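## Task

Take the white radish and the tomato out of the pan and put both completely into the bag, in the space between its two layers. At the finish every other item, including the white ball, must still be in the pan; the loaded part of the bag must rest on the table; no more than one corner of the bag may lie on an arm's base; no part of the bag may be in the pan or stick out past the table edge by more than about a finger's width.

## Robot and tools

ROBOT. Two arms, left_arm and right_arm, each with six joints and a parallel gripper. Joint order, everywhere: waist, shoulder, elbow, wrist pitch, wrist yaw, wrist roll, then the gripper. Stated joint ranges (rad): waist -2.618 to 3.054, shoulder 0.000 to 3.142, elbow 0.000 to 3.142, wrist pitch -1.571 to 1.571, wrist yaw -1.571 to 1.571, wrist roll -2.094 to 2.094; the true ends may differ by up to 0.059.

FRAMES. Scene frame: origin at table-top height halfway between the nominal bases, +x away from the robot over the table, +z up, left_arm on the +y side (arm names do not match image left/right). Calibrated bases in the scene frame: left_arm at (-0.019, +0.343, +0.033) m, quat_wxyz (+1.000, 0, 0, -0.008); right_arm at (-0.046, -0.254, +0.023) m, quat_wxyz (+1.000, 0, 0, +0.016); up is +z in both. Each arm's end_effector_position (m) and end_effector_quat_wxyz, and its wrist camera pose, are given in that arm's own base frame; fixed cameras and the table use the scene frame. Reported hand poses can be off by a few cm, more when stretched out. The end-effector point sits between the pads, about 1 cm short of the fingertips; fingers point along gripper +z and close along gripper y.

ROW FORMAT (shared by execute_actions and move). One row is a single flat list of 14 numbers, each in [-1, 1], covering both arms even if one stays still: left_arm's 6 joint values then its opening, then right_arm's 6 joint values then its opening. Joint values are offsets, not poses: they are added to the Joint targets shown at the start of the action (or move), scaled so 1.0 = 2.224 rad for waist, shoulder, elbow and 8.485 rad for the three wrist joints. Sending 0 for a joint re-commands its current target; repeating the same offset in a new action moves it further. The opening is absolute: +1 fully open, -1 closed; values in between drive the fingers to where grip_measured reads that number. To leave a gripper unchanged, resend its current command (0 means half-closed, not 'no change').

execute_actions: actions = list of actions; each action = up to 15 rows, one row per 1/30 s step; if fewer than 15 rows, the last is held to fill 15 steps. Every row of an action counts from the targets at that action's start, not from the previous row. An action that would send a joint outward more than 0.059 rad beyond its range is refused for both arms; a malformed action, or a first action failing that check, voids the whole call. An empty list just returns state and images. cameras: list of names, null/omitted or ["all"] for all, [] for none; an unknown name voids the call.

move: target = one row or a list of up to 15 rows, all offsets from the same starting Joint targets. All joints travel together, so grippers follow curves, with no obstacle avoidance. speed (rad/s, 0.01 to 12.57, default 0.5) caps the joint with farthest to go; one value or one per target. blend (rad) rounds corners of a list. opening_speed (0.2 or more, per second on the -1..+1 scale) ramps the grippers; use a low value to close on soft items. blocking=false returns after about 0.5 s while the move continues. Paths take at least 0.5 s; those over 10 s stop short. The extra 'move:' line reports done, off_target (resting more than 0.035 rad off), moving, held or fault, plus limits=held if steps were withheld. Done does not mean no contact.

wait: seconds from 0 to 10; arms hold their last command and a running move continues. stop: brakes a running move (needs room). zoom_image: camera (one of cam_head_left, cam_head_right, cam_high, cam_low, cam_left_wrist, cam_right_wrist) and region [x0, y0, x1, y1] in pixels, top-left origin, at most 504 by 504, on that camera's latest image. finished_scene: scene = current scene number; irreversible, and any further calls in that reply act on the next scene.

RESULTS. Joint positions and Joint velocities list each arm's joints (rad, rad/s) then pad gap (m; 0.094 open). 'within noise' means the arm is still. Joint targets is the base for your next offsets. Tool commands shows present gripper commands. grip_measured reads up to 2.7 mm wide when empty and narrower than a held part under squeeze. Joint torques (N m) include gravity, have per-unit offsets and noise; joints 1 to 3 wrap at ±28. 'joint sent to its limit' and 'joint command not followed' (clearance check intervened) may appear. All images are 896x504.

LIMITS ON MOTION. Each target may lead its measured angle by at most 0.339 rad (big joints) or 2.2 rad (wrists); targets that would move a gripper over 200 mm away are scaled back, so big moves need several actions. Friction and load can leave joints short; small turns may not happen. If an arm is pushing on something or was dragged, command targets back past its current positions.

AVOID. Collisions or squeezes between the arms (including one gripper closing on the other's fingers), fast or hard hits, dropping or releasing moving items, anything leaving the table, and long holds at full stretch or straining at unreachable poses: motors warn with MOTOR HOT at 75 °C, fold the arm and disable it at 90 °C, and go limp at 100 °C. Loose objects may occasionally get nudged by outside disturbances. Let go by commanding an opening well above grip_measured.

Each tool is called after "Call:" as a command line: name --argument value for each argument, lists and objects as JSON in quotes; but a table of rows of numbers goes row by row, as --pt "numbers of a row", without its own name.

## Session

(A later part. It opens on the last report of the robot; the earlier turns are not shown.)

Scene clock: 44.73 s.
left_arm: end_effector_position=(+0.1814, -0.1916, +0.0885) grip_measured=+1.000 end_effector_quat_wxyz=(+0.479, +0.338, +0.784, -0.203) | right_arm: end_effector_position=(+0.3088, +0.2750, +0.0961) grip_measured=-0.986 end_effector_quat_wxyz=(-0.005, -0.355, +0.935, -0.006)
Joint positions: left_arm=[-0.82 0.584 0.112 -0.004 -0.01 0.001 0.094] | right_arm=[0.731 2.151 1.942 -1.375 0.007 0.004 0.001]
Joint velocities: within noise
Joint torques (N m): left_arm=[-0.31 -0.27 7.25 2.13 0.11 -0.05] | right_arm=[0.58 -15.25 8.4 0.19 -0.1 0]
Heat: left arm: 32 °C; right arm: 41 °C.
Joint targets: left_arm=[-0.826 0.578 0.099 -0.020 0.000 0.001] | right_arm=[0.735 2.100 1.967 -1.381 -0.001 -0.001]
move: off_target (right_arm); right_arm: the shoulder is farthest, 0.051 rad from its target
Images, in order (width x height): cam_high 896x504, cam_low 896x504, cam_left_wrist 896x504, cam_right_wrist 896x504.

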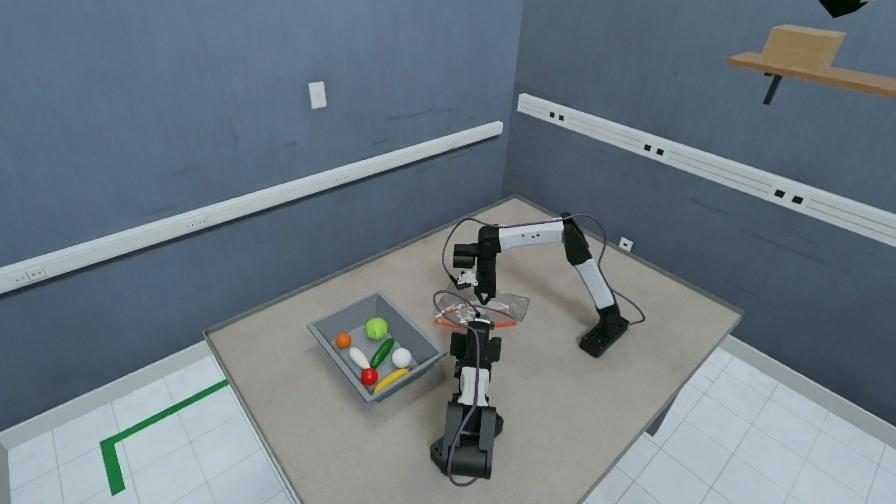

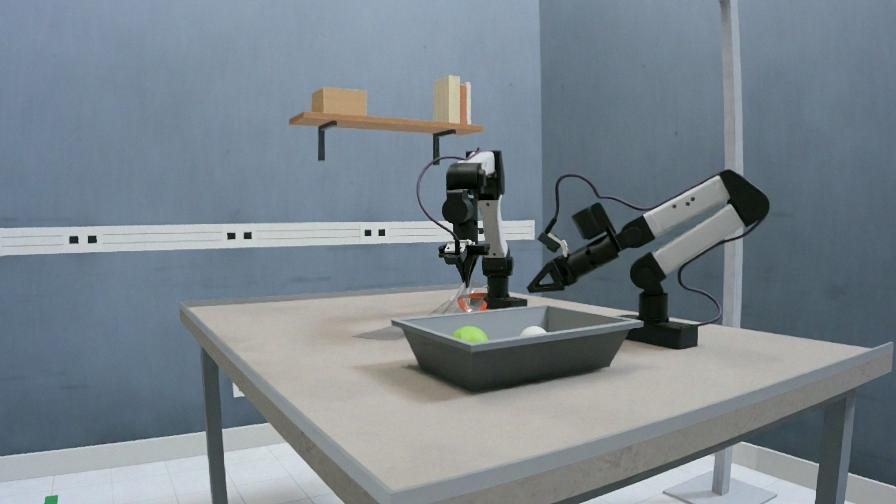

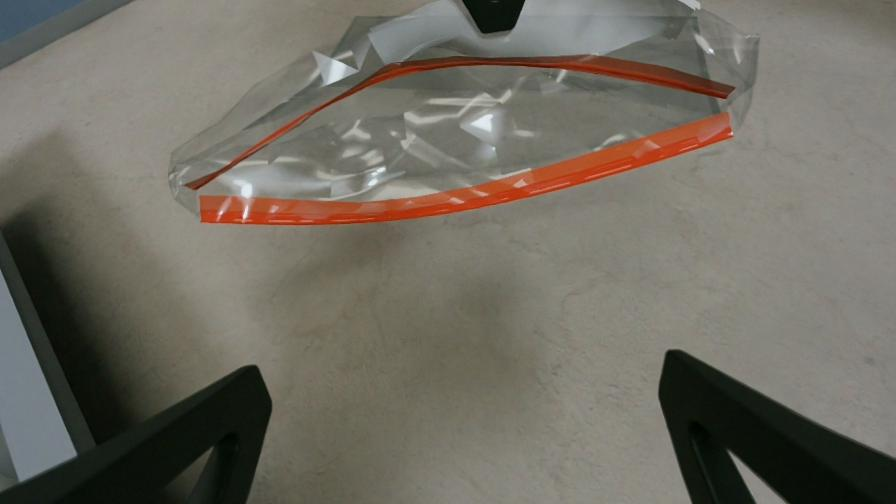

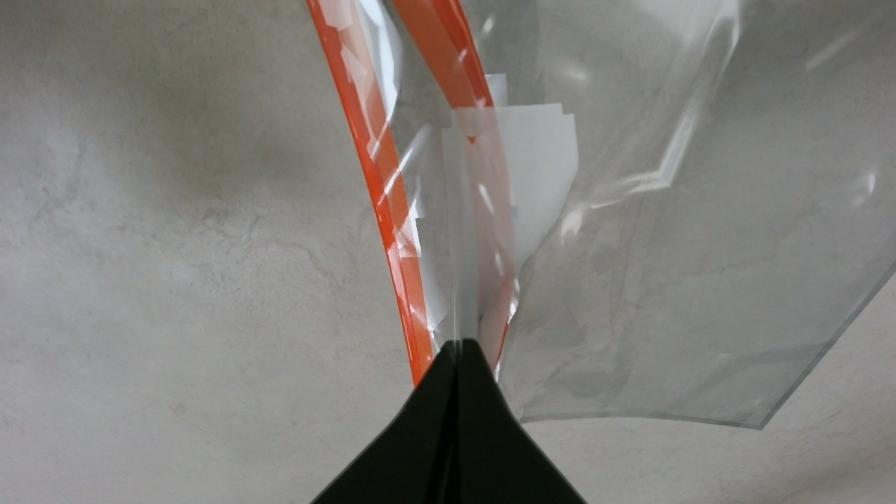

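Call:
move --pt "0 0 0.1 0.03 0 0 1 0 0 0 0 0 0 -1" --pt "0.4582 0.1 0.15 0.0 0 0.0354 1 0 0 0 0 0 0 -1" --pt "0.4582 0.4129 0.4258 -0.0625 0 0.0354 1 0 0 0 0 0 0 -1" --speed 0.8 --blend 0.1 --cameras '["cam_head_right","cam_high","cam_left_wrist","cam_right_wrist","cam_low"]'

Scene clock: 57.47 s.
left_arm: end_effector_position=(+0.3695, +0.0708, +0.1135) grip_measured=+1.000 end_effector_quat_wxyz=(+0.273, +0.048, +0.958, +0.069) | right_arm: end_effector_position=(+0.3086, +0.2748, +0.0961) grip_measured=-0.986 end_effector_quat_wxyz=(-0.006, -0.355, +0.935, -0.006)
Joint positions: left_arm=[0.186 1.486 1.021 -0.535 -0.006 0.289 0.094] | right_arm=[0.731 2.151 1.942 -1.376 0.007 0.004 0.001]
Joint velocities: within noise
Joint torques (N m): left_arm=[0.7 -5.34 10.41 1.48 0.08 0.06] | right_arm=[0.46 -15.27 8.39 0.2 -0.1 -0.01]
Heat: left arm: 33 °C; right arm: 47 °C.
Joint targets: left_arm=[0.193 1.496 1.046 -0.551 0.000 0.301] | right_arm=[0.735 2.100 1.967 -1.381 -0.001 -0.001]
move: off_target (right_arm); right_arm: the shoulder is farthest, 0.051 rad from its target
Images, in order (width x height): cam_head_right 896x504, cam_high 896x504, cam_low 896x504, cam_left_wrist 896x504, cam_right_wrist 896x504.

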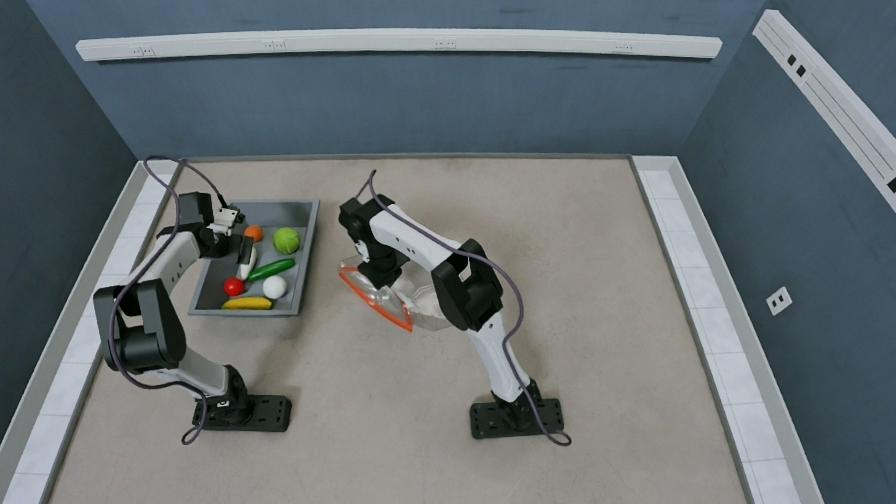

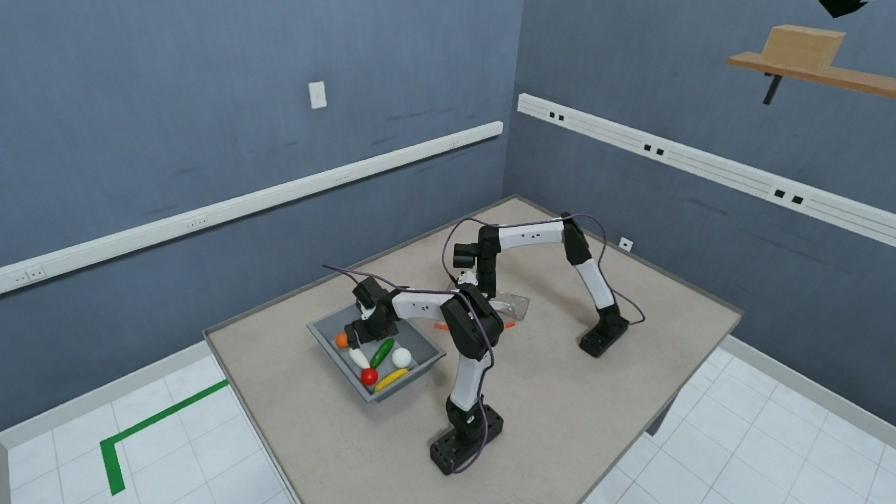

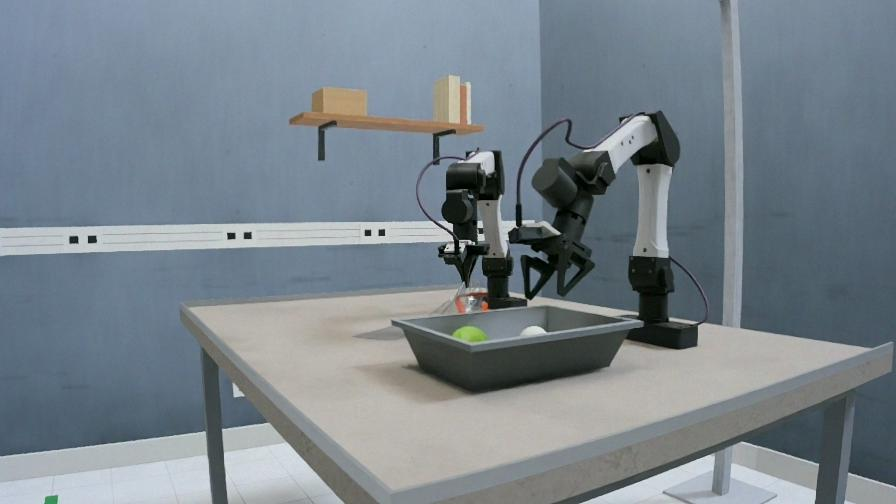

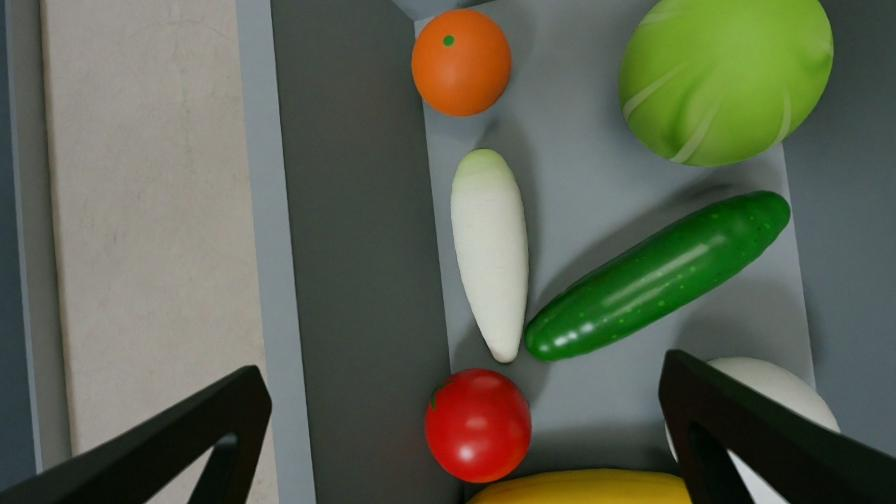

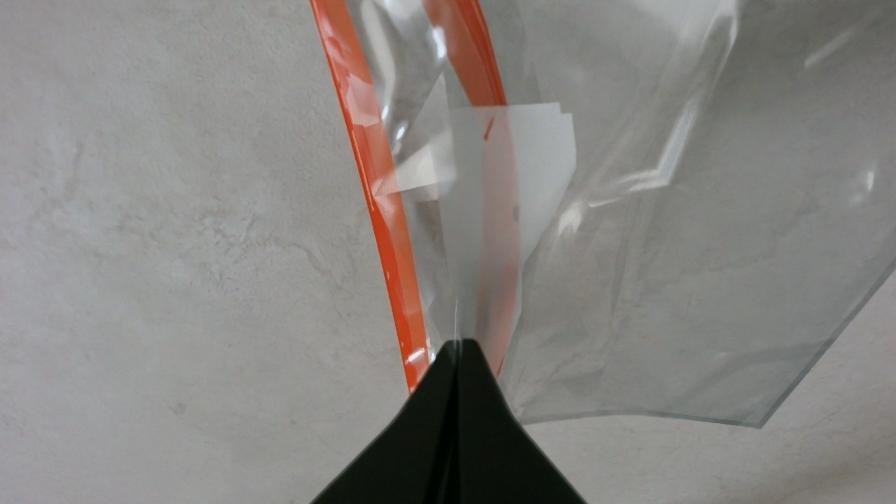

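Call:
move --target '[0,0.0634,-0.0751,0.0363,0,-0.0143,0.38,0,0,0,0,0,0,-1]' --speed 0.4 --cameras '["cam_left_wrist"]'

Scene clock: 60.97 s.
left_arm: end_effector_position=(+0.3847, +0.0736, +0.0517) grip_measured=+0.382 end_effector_quat_wxyz=(+0.282, +0.002, +0.958, +0.057) | right_arm: end_effector_position=(+0.3086, +0.2748, +0.0961) grip_measured=-0.986 end_effector_quat_wxyz=(-0.006, -0.355, +0.935, -0.006)
Joint positions: left_arm=[0.186 1.626 0.888 -0.25 -0.006 0.193 0.065] | right_arm=[0.731 2.151 1.942 -1.376 0.007 0.004 0.001]
Joint velocities: within noise
Joint torques (N m): left_arm=[0.73 -5.96 6.45 1.72 0.09 -0.14] | right_arm=[0.44 -15.25 8.38 0.2 -0.1 -0.01]
Heat: left arm: 32 °C; right arm: 48 °C.
Joint targets: left_arm=[0.193 1.638 0.879 -0.243 0.000 0.180] | right_arm=[0.735 2.100 1.967 -1.381 -0.001 -0.001]
move: off_target (right_arm); right_arm: the shoulder is farthest, 0.051 rad from its target
Images, in order (width x height): cam_left_wrist 896x504.

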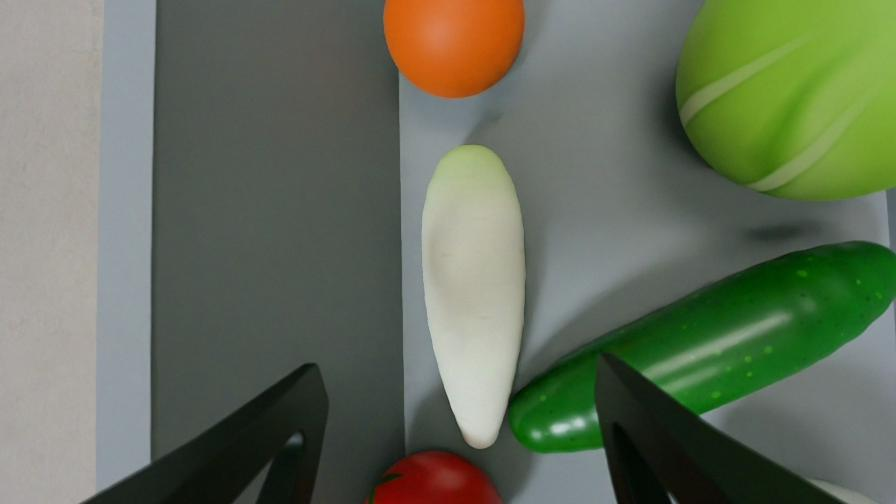

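Call:
move --target '[0,0.0949,-0.005,0.0247,0,0,0.38,0,0,0,0,0,0,-1]' --speed 0.25 --cameras '["cam_left_wrist"]'

Scene clock: 62.83 s.
left_arm: end_effector_position=(+0.4118, +0.0812, +0.0051) grip_measured=+0.381 end_effector_quat_wxyz=(+0.295, -0.002, +0.954, +0.060) | right_arm: end_effector_position=(+0.3086, +0.2748, +0.0961) grip_measured=-0.986 end_effector_quat_wxyz=(-0.006, -0.355, +0.935, -0.006)
Joint positions: left_arm=[0.192 1.823 0.882 -0.019 -0.006 0.19 0.065] | right_arm=[0.731 2.151 1.942 -1.376 0.007 0.004 0.001]
Joint velocities: within noise
Joint torques (N m): left_arm=[0.28 -6.11 5.18 1.53 0.08 -0.15] | right_arm=[0.49 -15.25 8.36 0.2 -0.1 -0.01]
Heat: left arm: 32 °C; right arm: 48 °C.
Joint targets: left_arm=[0.193 1.849 0.868 -0.033 0.000 0.180] | right_arm=[0.735 2.100 1.967 -1.381 -0.001 -0.001]
move: off_target (right_arm); right_arm: the shoulder is farthest, 0.051 rad from its target
Images, in order (width x height): cam_left_wrist 896x504.

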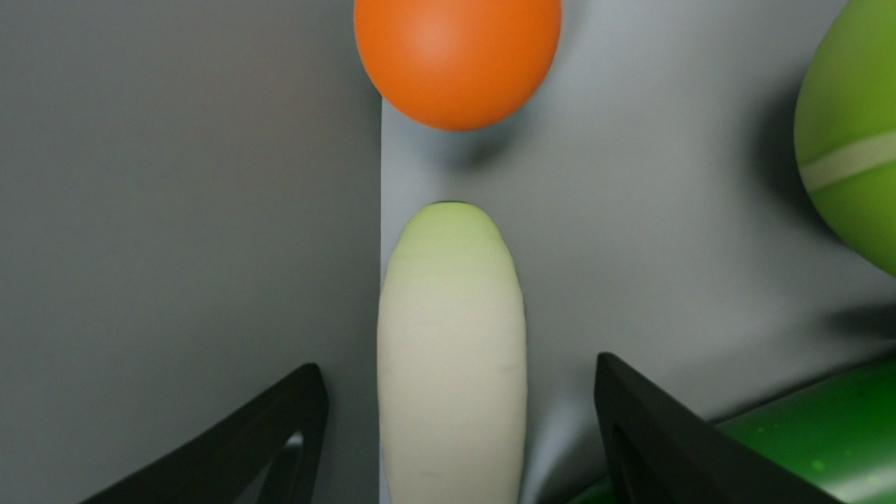

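Call:
move --target '[0,0.016,0.006,0.0036,0,0,0.38,0,0,0,0,0,0,-1]' --speed 0.15 --cameras '["cam_left_wrist"]'

Call:
move --target '[0,0,0,0,0,0,-0.4,0,0,0,0,0,0,-1]' --opening_speed 0.6 --cameras '["cam_left_wrist"]'

Scene clock: 64.03 s.
left_arm: end_effector_position=(+0.4191, +0.0825, +0.0024) grip_measured=+0.381 end_effector_quat_wxyz=(+0.307, -0.003, +0.950, +0.062) | right_arm: end_effector_position=(+0.3086, +0.2748, +0.0961) grip_measured=-0.986 end_effector_quat_wxyz=(-0.006, -0.355, +0.935, -0.006)
Joint positions: left_arm=[0.192 1.848 0.882 0.031 -0.006 0.187 0.065] | right_arm=[0.731 2.151 1.942 -1.376 0.007 0.004 0.001]
Joint velocities: within noise
Joint torques (N m): left_arm=[0.24 -5.39 6.39 1.37 0.07 -0.11] | right_arm=[0.46 -15.25 8.36 0.2 -0.1 0]
Heat: left arm: 32 °C; right arm: 49 °C.
Joint targets: left_arm=[0.193 1.884 0.881 -0.003 0.000 0.180] | right_arm=[0.735 2.100 1.967 -1.381 -0.001 -0.001]
move: off_target (left_arm, right_arm); left_arm: the shoulder is farthest, 0.037 rad from its target; right_arm: the shoulder is farthest, 0.051 rad from its target
Images, in order (width x height): cam_left_wrist 896x504.

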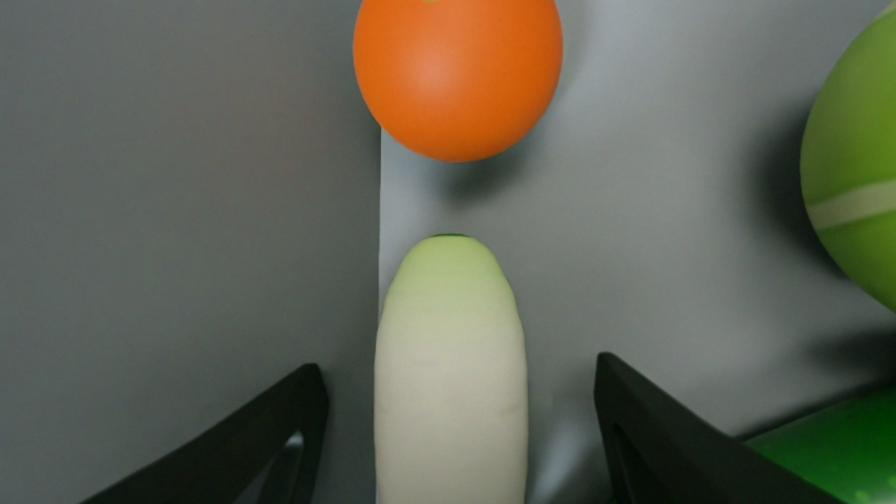

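Scene clock: 65.67 s.
left_arm: end_effector_position=(+0.4181, +0.0821, -0.0025) grip_measured=-0.351 end_effector_quat_wxyz=(+0.302, -0.004, +0.951, +0.060) | right_arm: end_effector_position=(+0.3086, +0.2748, +0.0961) grip_measured=-0.986 end_effector_quat_wxyz=(-0.006, -0.355, +0.935, -0.006)
Joint positions: left_arm=[0.192 1.861 0.882 0.033 -0.004 0.185 0.03] | right_arm=[0.731 2.151 1.942 -1.376 0.007 0.004 0.001]
Joint velocities: within noise
Joint torques (N m): left_arm=[0.29 -6.43 6.41 1.34 0.06 -0.09] | right_arm=[0.44 -15.27 8.39 0.2 -0.11 -0.01]
Heat: left arm: 32 °C; right arm: 49 °C.
Joint targets: left_arm=[0.193 1.884 0.881 -0.003 0.000 0.180] | right_arm=[0.735 2.100 1.967 -1.381 -0.001 -0.001]
move: off_target (left_arm, right_arm); left_arm: the wrist pitch is farthest, 0.036 rad from its target; right_arm: the shoulder is farthest, 0.051 rad from its target
Images, in order (width x height): cam_left_wrist 896x504.

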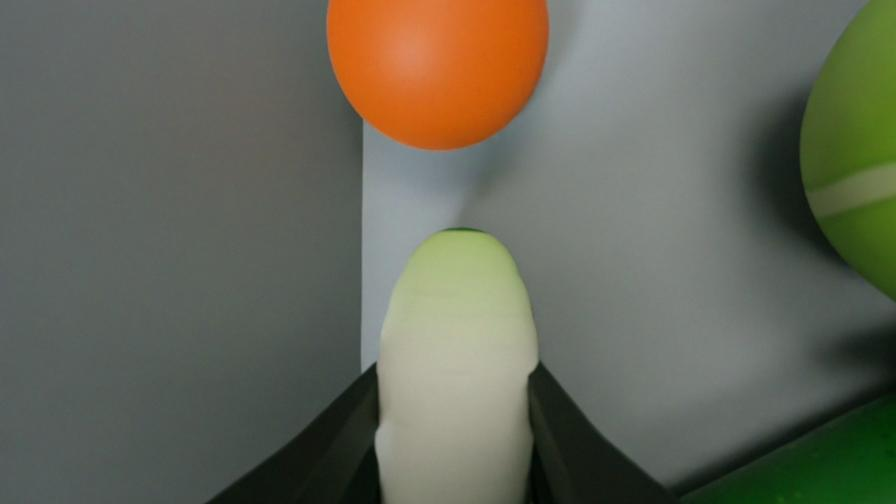

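Call:
move --pt "0 -0.055 0.01 -0.012 0 0 -0.48 0 0 0 0 0 0 -1" --pt "0 -0.19 0.07 -0.05 0 0 -0.48 0 0 0 0 0 0 -1" --speed 0.3 --opening_speed 0.4 --cameras '["cam_left_wrist","cam_head_right","cam_low","cam_right_wrist"]'

Scene clock: 69.23 s.
left_arm: end_effector_position=(+0.3922, +0.0770, +0.1334) grip_measured=-0.358 end_effector_quat_wxyz=(+0.336, -0.004, +0.939, +0.066) | right_arm: end_effector_position=(+0.3086, +0.2748, +0.0961) grip_measured=-0.986 end_effector_quat_wxyz=(-0.006, -0.355, +0.935, -0.006)
Joint positions: left_arm=[0.192 1.477 1.018 -0.413 -0.004 0.185 0.03] | right_arm=[0.731 2.151 1.942 -1.376 0.007 0.004 0.001]
Joint velocities: within noise
Joint torques (N m): left_arm=[0.29 -7.42 10.03 1.71 0.06 -0.1] | right_arm=[0.44 -15.27 8.38 0.2 -0.1 -0.01]
Heat: left arm: 32 °C; right arm: 50 °C.
Joint targets: left_arm=[0.193 1.461 1.037 -0.427 0.000 0.180] | right_arm=[0.735 2.100 1.967 -1.381 -0.001 -0.001]
move: off_target (right_arm); right_arm: the shoulder is farthest, 0.051 rad from its target
Images, in order (width x height): cam_head_right 896x504, cam_low 896x504, cam_left_wrist 896x504, cam_right_wrist 896x504.

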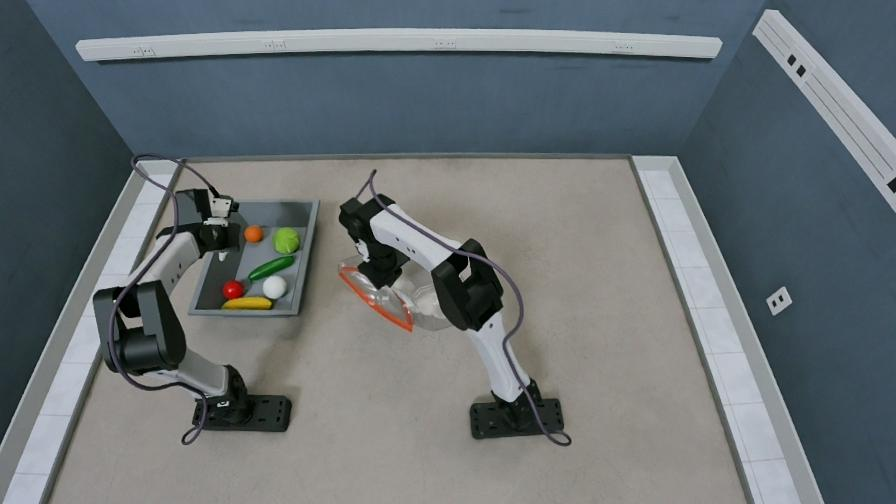

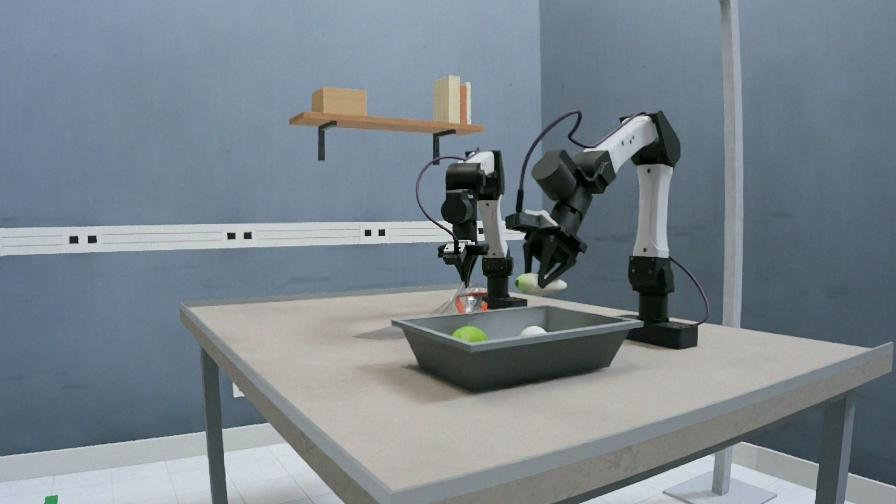

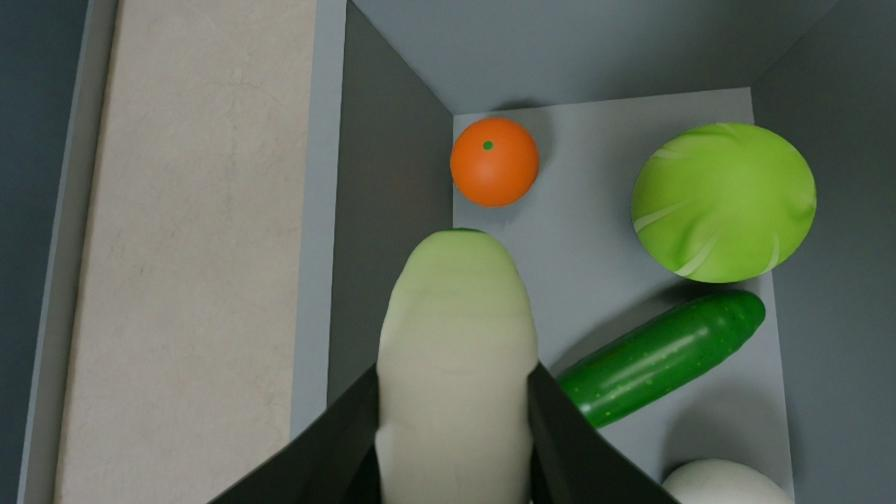

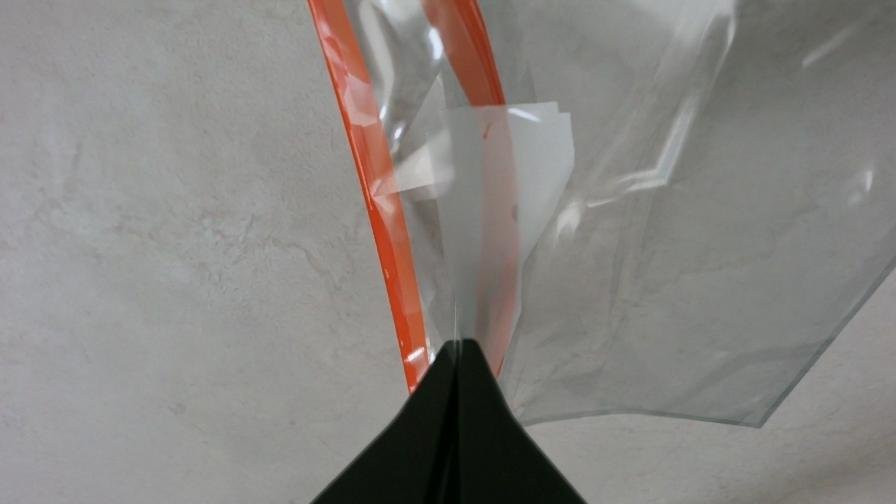

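Call:
move --pt "0 -0.3143 -0.2451 0 0 -0.0212 -0.48 0 0 0 0 0 0 -1" --pt "-0.4029 -0.3143 -0.2451 0 0 -0.0212 -0.48 0 0 0 0 0 0 -1" --pt "-0.4029 -0.2155 -0.4038 0.0672 0 -0.0212 -0.48 0 0 0 0 0 0 -1" --speed '[0.7,0.7,0.5]' --blend 0.1 --cameras '["cam_left_wrist","cam_head_right","cam_high","cam_low","cam_right_wrist"]'

Scene clock: 74.73 s.
left_arm: end_effector_position=(+0.2084, -0.1733, +0.0349) grip_measured=-0.358 end_effector_quat_wxyz=(+0.401, +0.313, +0.849, -0.141) | right_arm: end_effector_position=(+0.3086, +0.2748, +0.0961) grip_measured=-0.986 end_effector_quat_wxyz=(-0.006, -0.355, +0.935, -0.006)
Joint positions: left_arm=[-0.697 0.977 0.148 0.135 -0.005 0.012 0.03] | right_arm=[0.731 2.151 1.942 -1.376 0.007 0.004 0.001]
Joint velocities: within noise
Joint torques (N m): left_arm=[-0.25 -0.94 6.57 2.2 0.06 -0.15] | right_arm=[0.46 -15.28 8.39 0.2 -0.1 -0.01]
Heat: left arm: 32 °C; right arm: 52 °C.
Joint targets: left_arm=[-0.703 0.982 0.139 0.143 0.000 0.000] | right_arm=[0.735 2.100 1.967 -1.381 -0.001 -0.001]
move: off_target (right_arm); right_arm: the shoulder is farthest, 0.051 rad from its target
Images, in order (width x height): cam_head_right 896x504, cam_high 896x504, cam_low 896x504, cam_left_wrist 896x504, cam_right_wrist 896x504.

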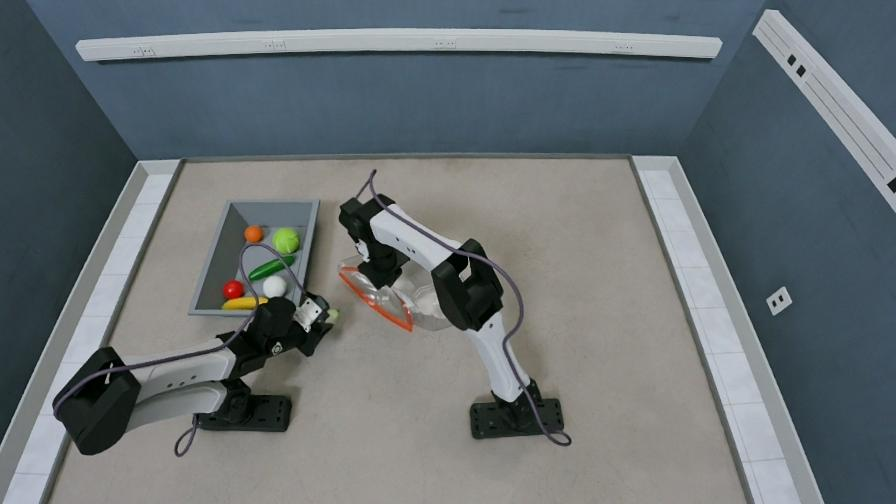

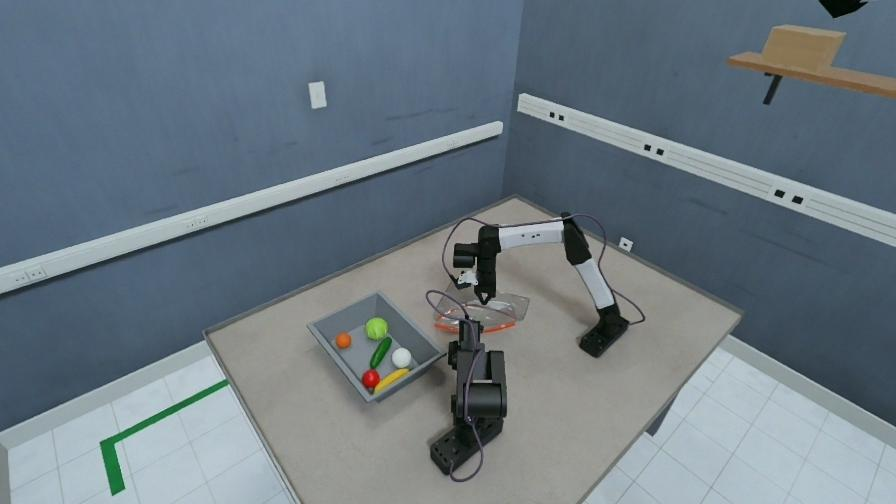

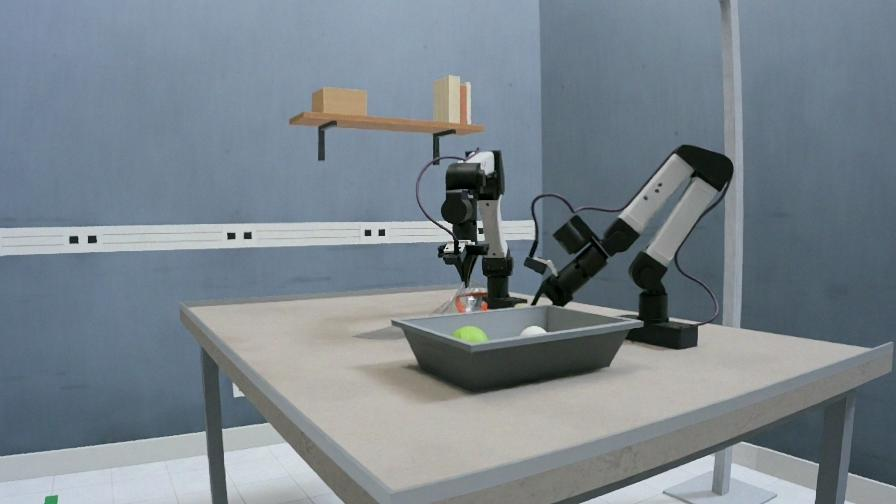

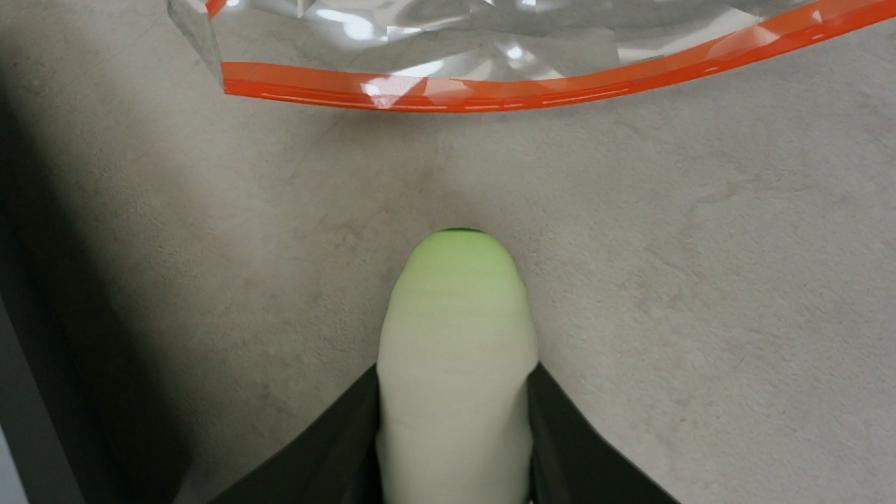

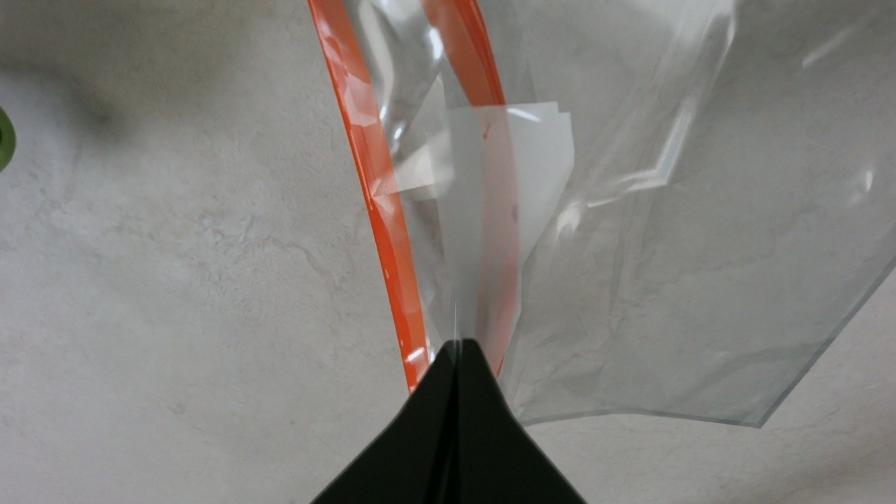

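Call:
move --pt "-0.0265 0.2594 0.0277 0.0784 0 0 -0.48 0 0 0 0 0 0 -1" --pt "-0.0382 0.3624 0.0875 0.0956 0 0 -0.48 0 0 0 0 0 0 -1" --speed 0.25 --cameras '["cam_left_wrist","cam_high","cam_low","cam_right_wrist","cam_head_right"]'

Scene clock: 79.77 s.
left_arm: end_effector_position=(+0.2673, -0.2641, +0.0156) grip_measured=-0.358 end_effector_quat_wxyz=(+0.470, +0.332, +0.796, -0.188) | right_arm: end_effector_position=(+0.3086, +0.2748, +0.0961) grip_measured=-0.986 end_effector_quat_wxyz=(-0.006, -0.355, +0.935, -0.006)
Joint positions: left_arm=[-0.781 1.775 0.319 0.947 -0.005 0.012 0.03] | right_arm=[0.731 2.151 1.942 -1.376 0.007 0.004 0.001]
Joint velocities: within noise
Joint torques (N m): left_arm=[-0.34 -4.64 5.83 2.39 0.05 -0.16] | right_arm=[0.44 -15.25 8.38 0.2 -0.1 -0.01]
Heat: left arm: 33 °C; right arm: 53 °C.
Joint targets: left_arm=[-0.788 1.788 0.334 0.954 0.000 0.000] | right_arm=[0.735 2.100 1.967 -1.381 -0.001 -0.001]
move: off_target (right_arm); right_arm: the shoulder is farthest, 0.051 rad from its target
Images, in order (width x height): cam_head_right 896x504, cam_high 896x504, cam_low 896x504, cam_left_wrist 896x504, cam_right_wrist 896x504.

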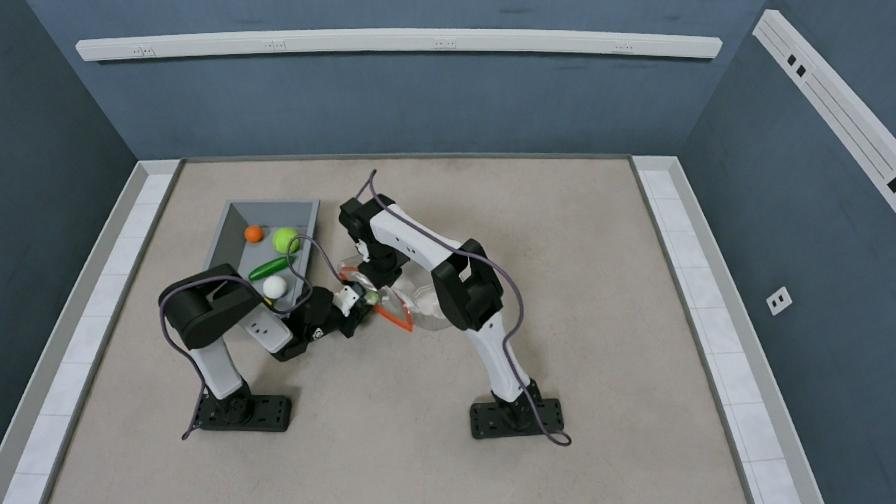

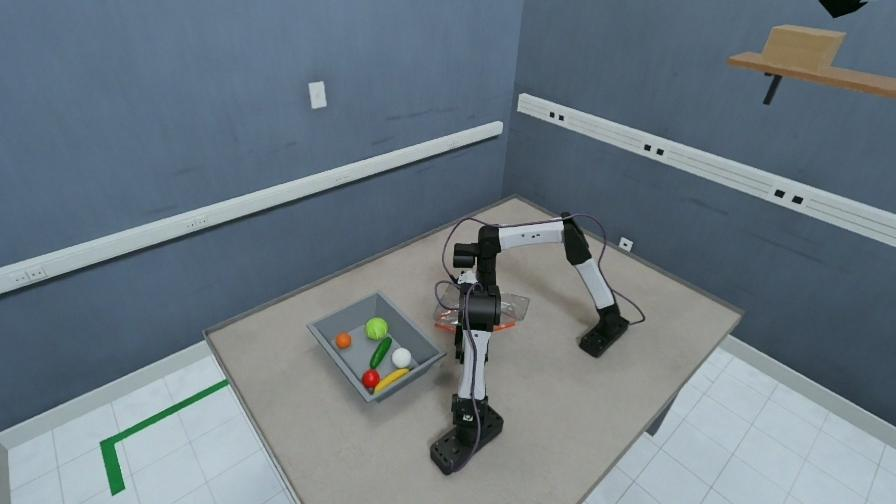

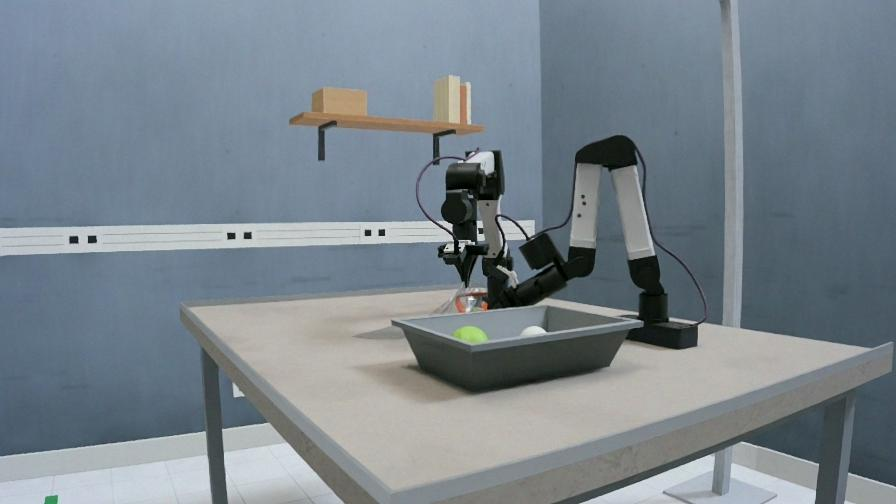

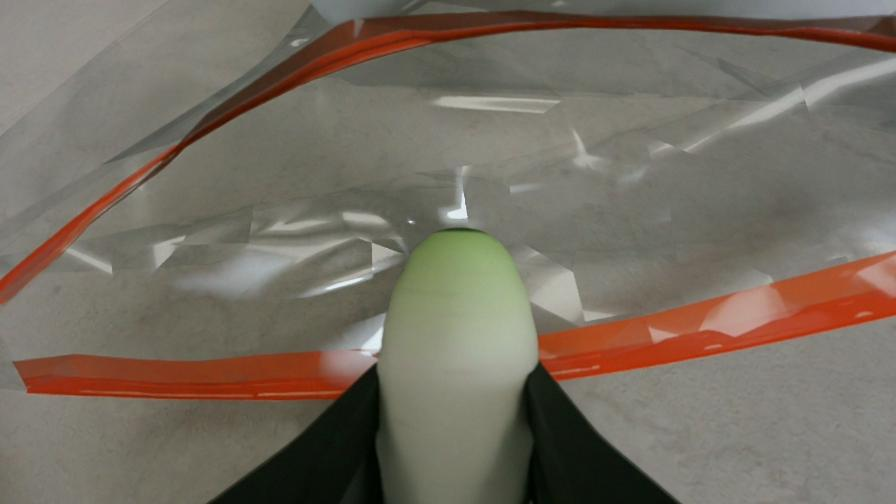

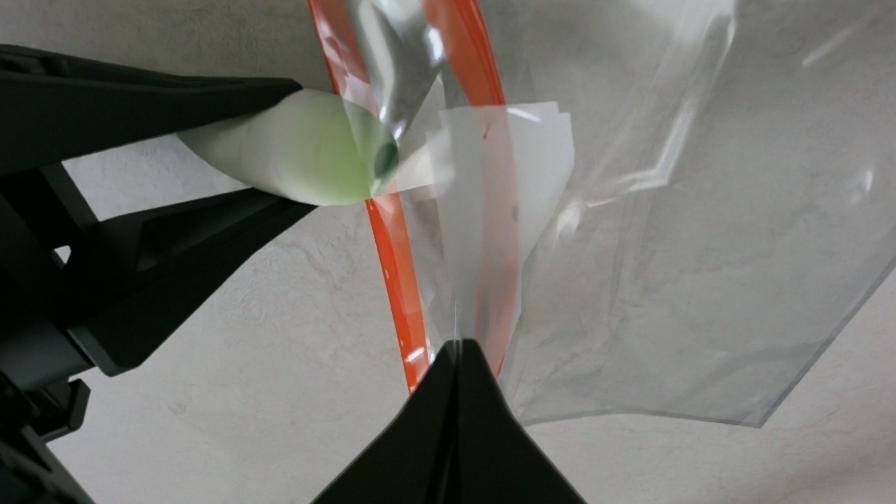

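Call:
move --target '[-0.0027,0.0576,0.0317,0.0126,0,0,-0.48,0,0,0,0,0,0,-1]' --speed 0.15 --cameras '["cam_left_wrist","cam_low","cam_right_wrist"]'

Scene clock: 81.70 s.
left_arm: end_effector_position=(+0.2834, -0.2833, +0.0138) grip_measured=-0.358 end_effector_quat_wxyz=(+0.490, +0.329, +0.783, -0.198) | right_arm: end_effector_position=(+0.3086, +0.2748, +0.0961) grip_measured=-0.986 end_effector_quat_wxyz=(-0.006, -0.355, +0.935, -0.006)
Joint positions: left_arm=[-0.787 1.901 0.39 1.053 -0.005 0.012 0.03] | right_arm=[0.731 2.151 1.942 -1.376 0.007 0.004 0.001]
Joint velocities: within noise
Joint torques (N m): left_arm=[-0.35 -5.31 5.44 2.44 0.06 -0.15] | right_arm=[0.46 -15.27 8.38 0.2 -0.11 -0.01]
Heat: left arm: 34 °C; right arm: 53 °C.
Joint targets: left_arm=[-0.794 1.916 0.404 1.061 0.000 0.000] | right_arm=[0.735 2.100 1.967 -1.381 -0.001 -0.001]
move: off_target (right_arm); right_arm: the shoulder is farthest, 0.051 rad from its target
Images, in order (width x height): cam_low 896x504, cam_left_wrist 896x504, cam_right_wrist 896x504.

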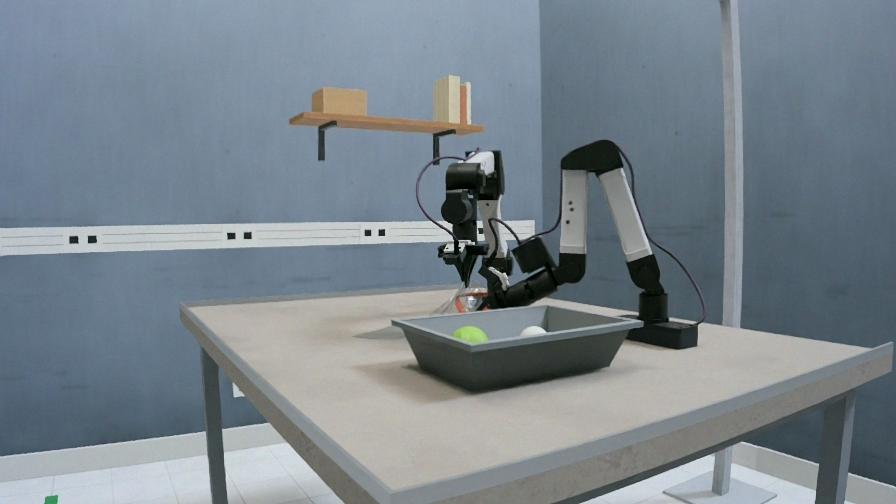

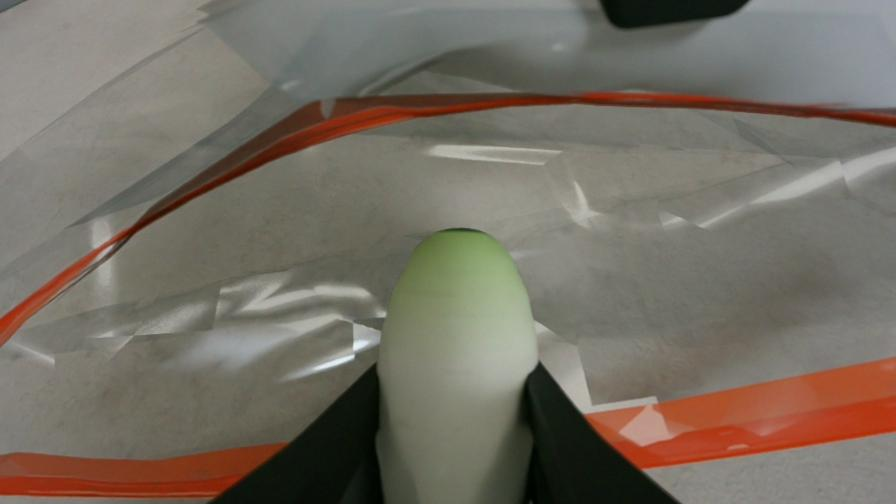

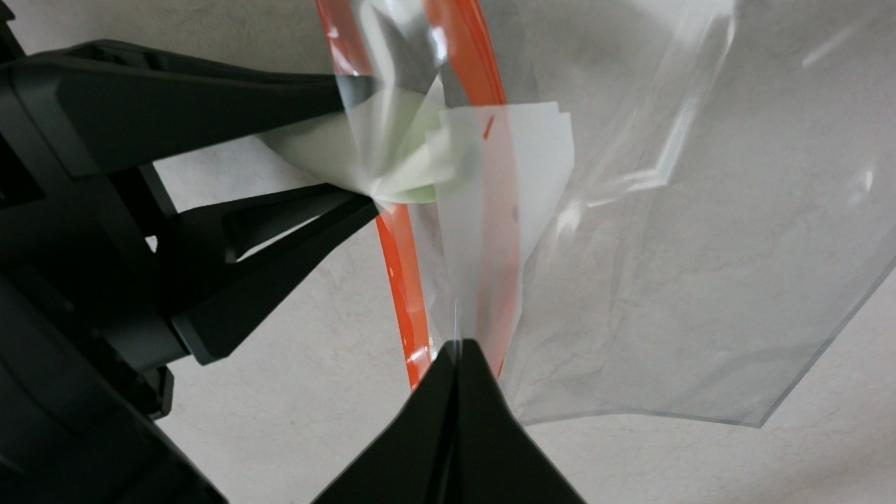

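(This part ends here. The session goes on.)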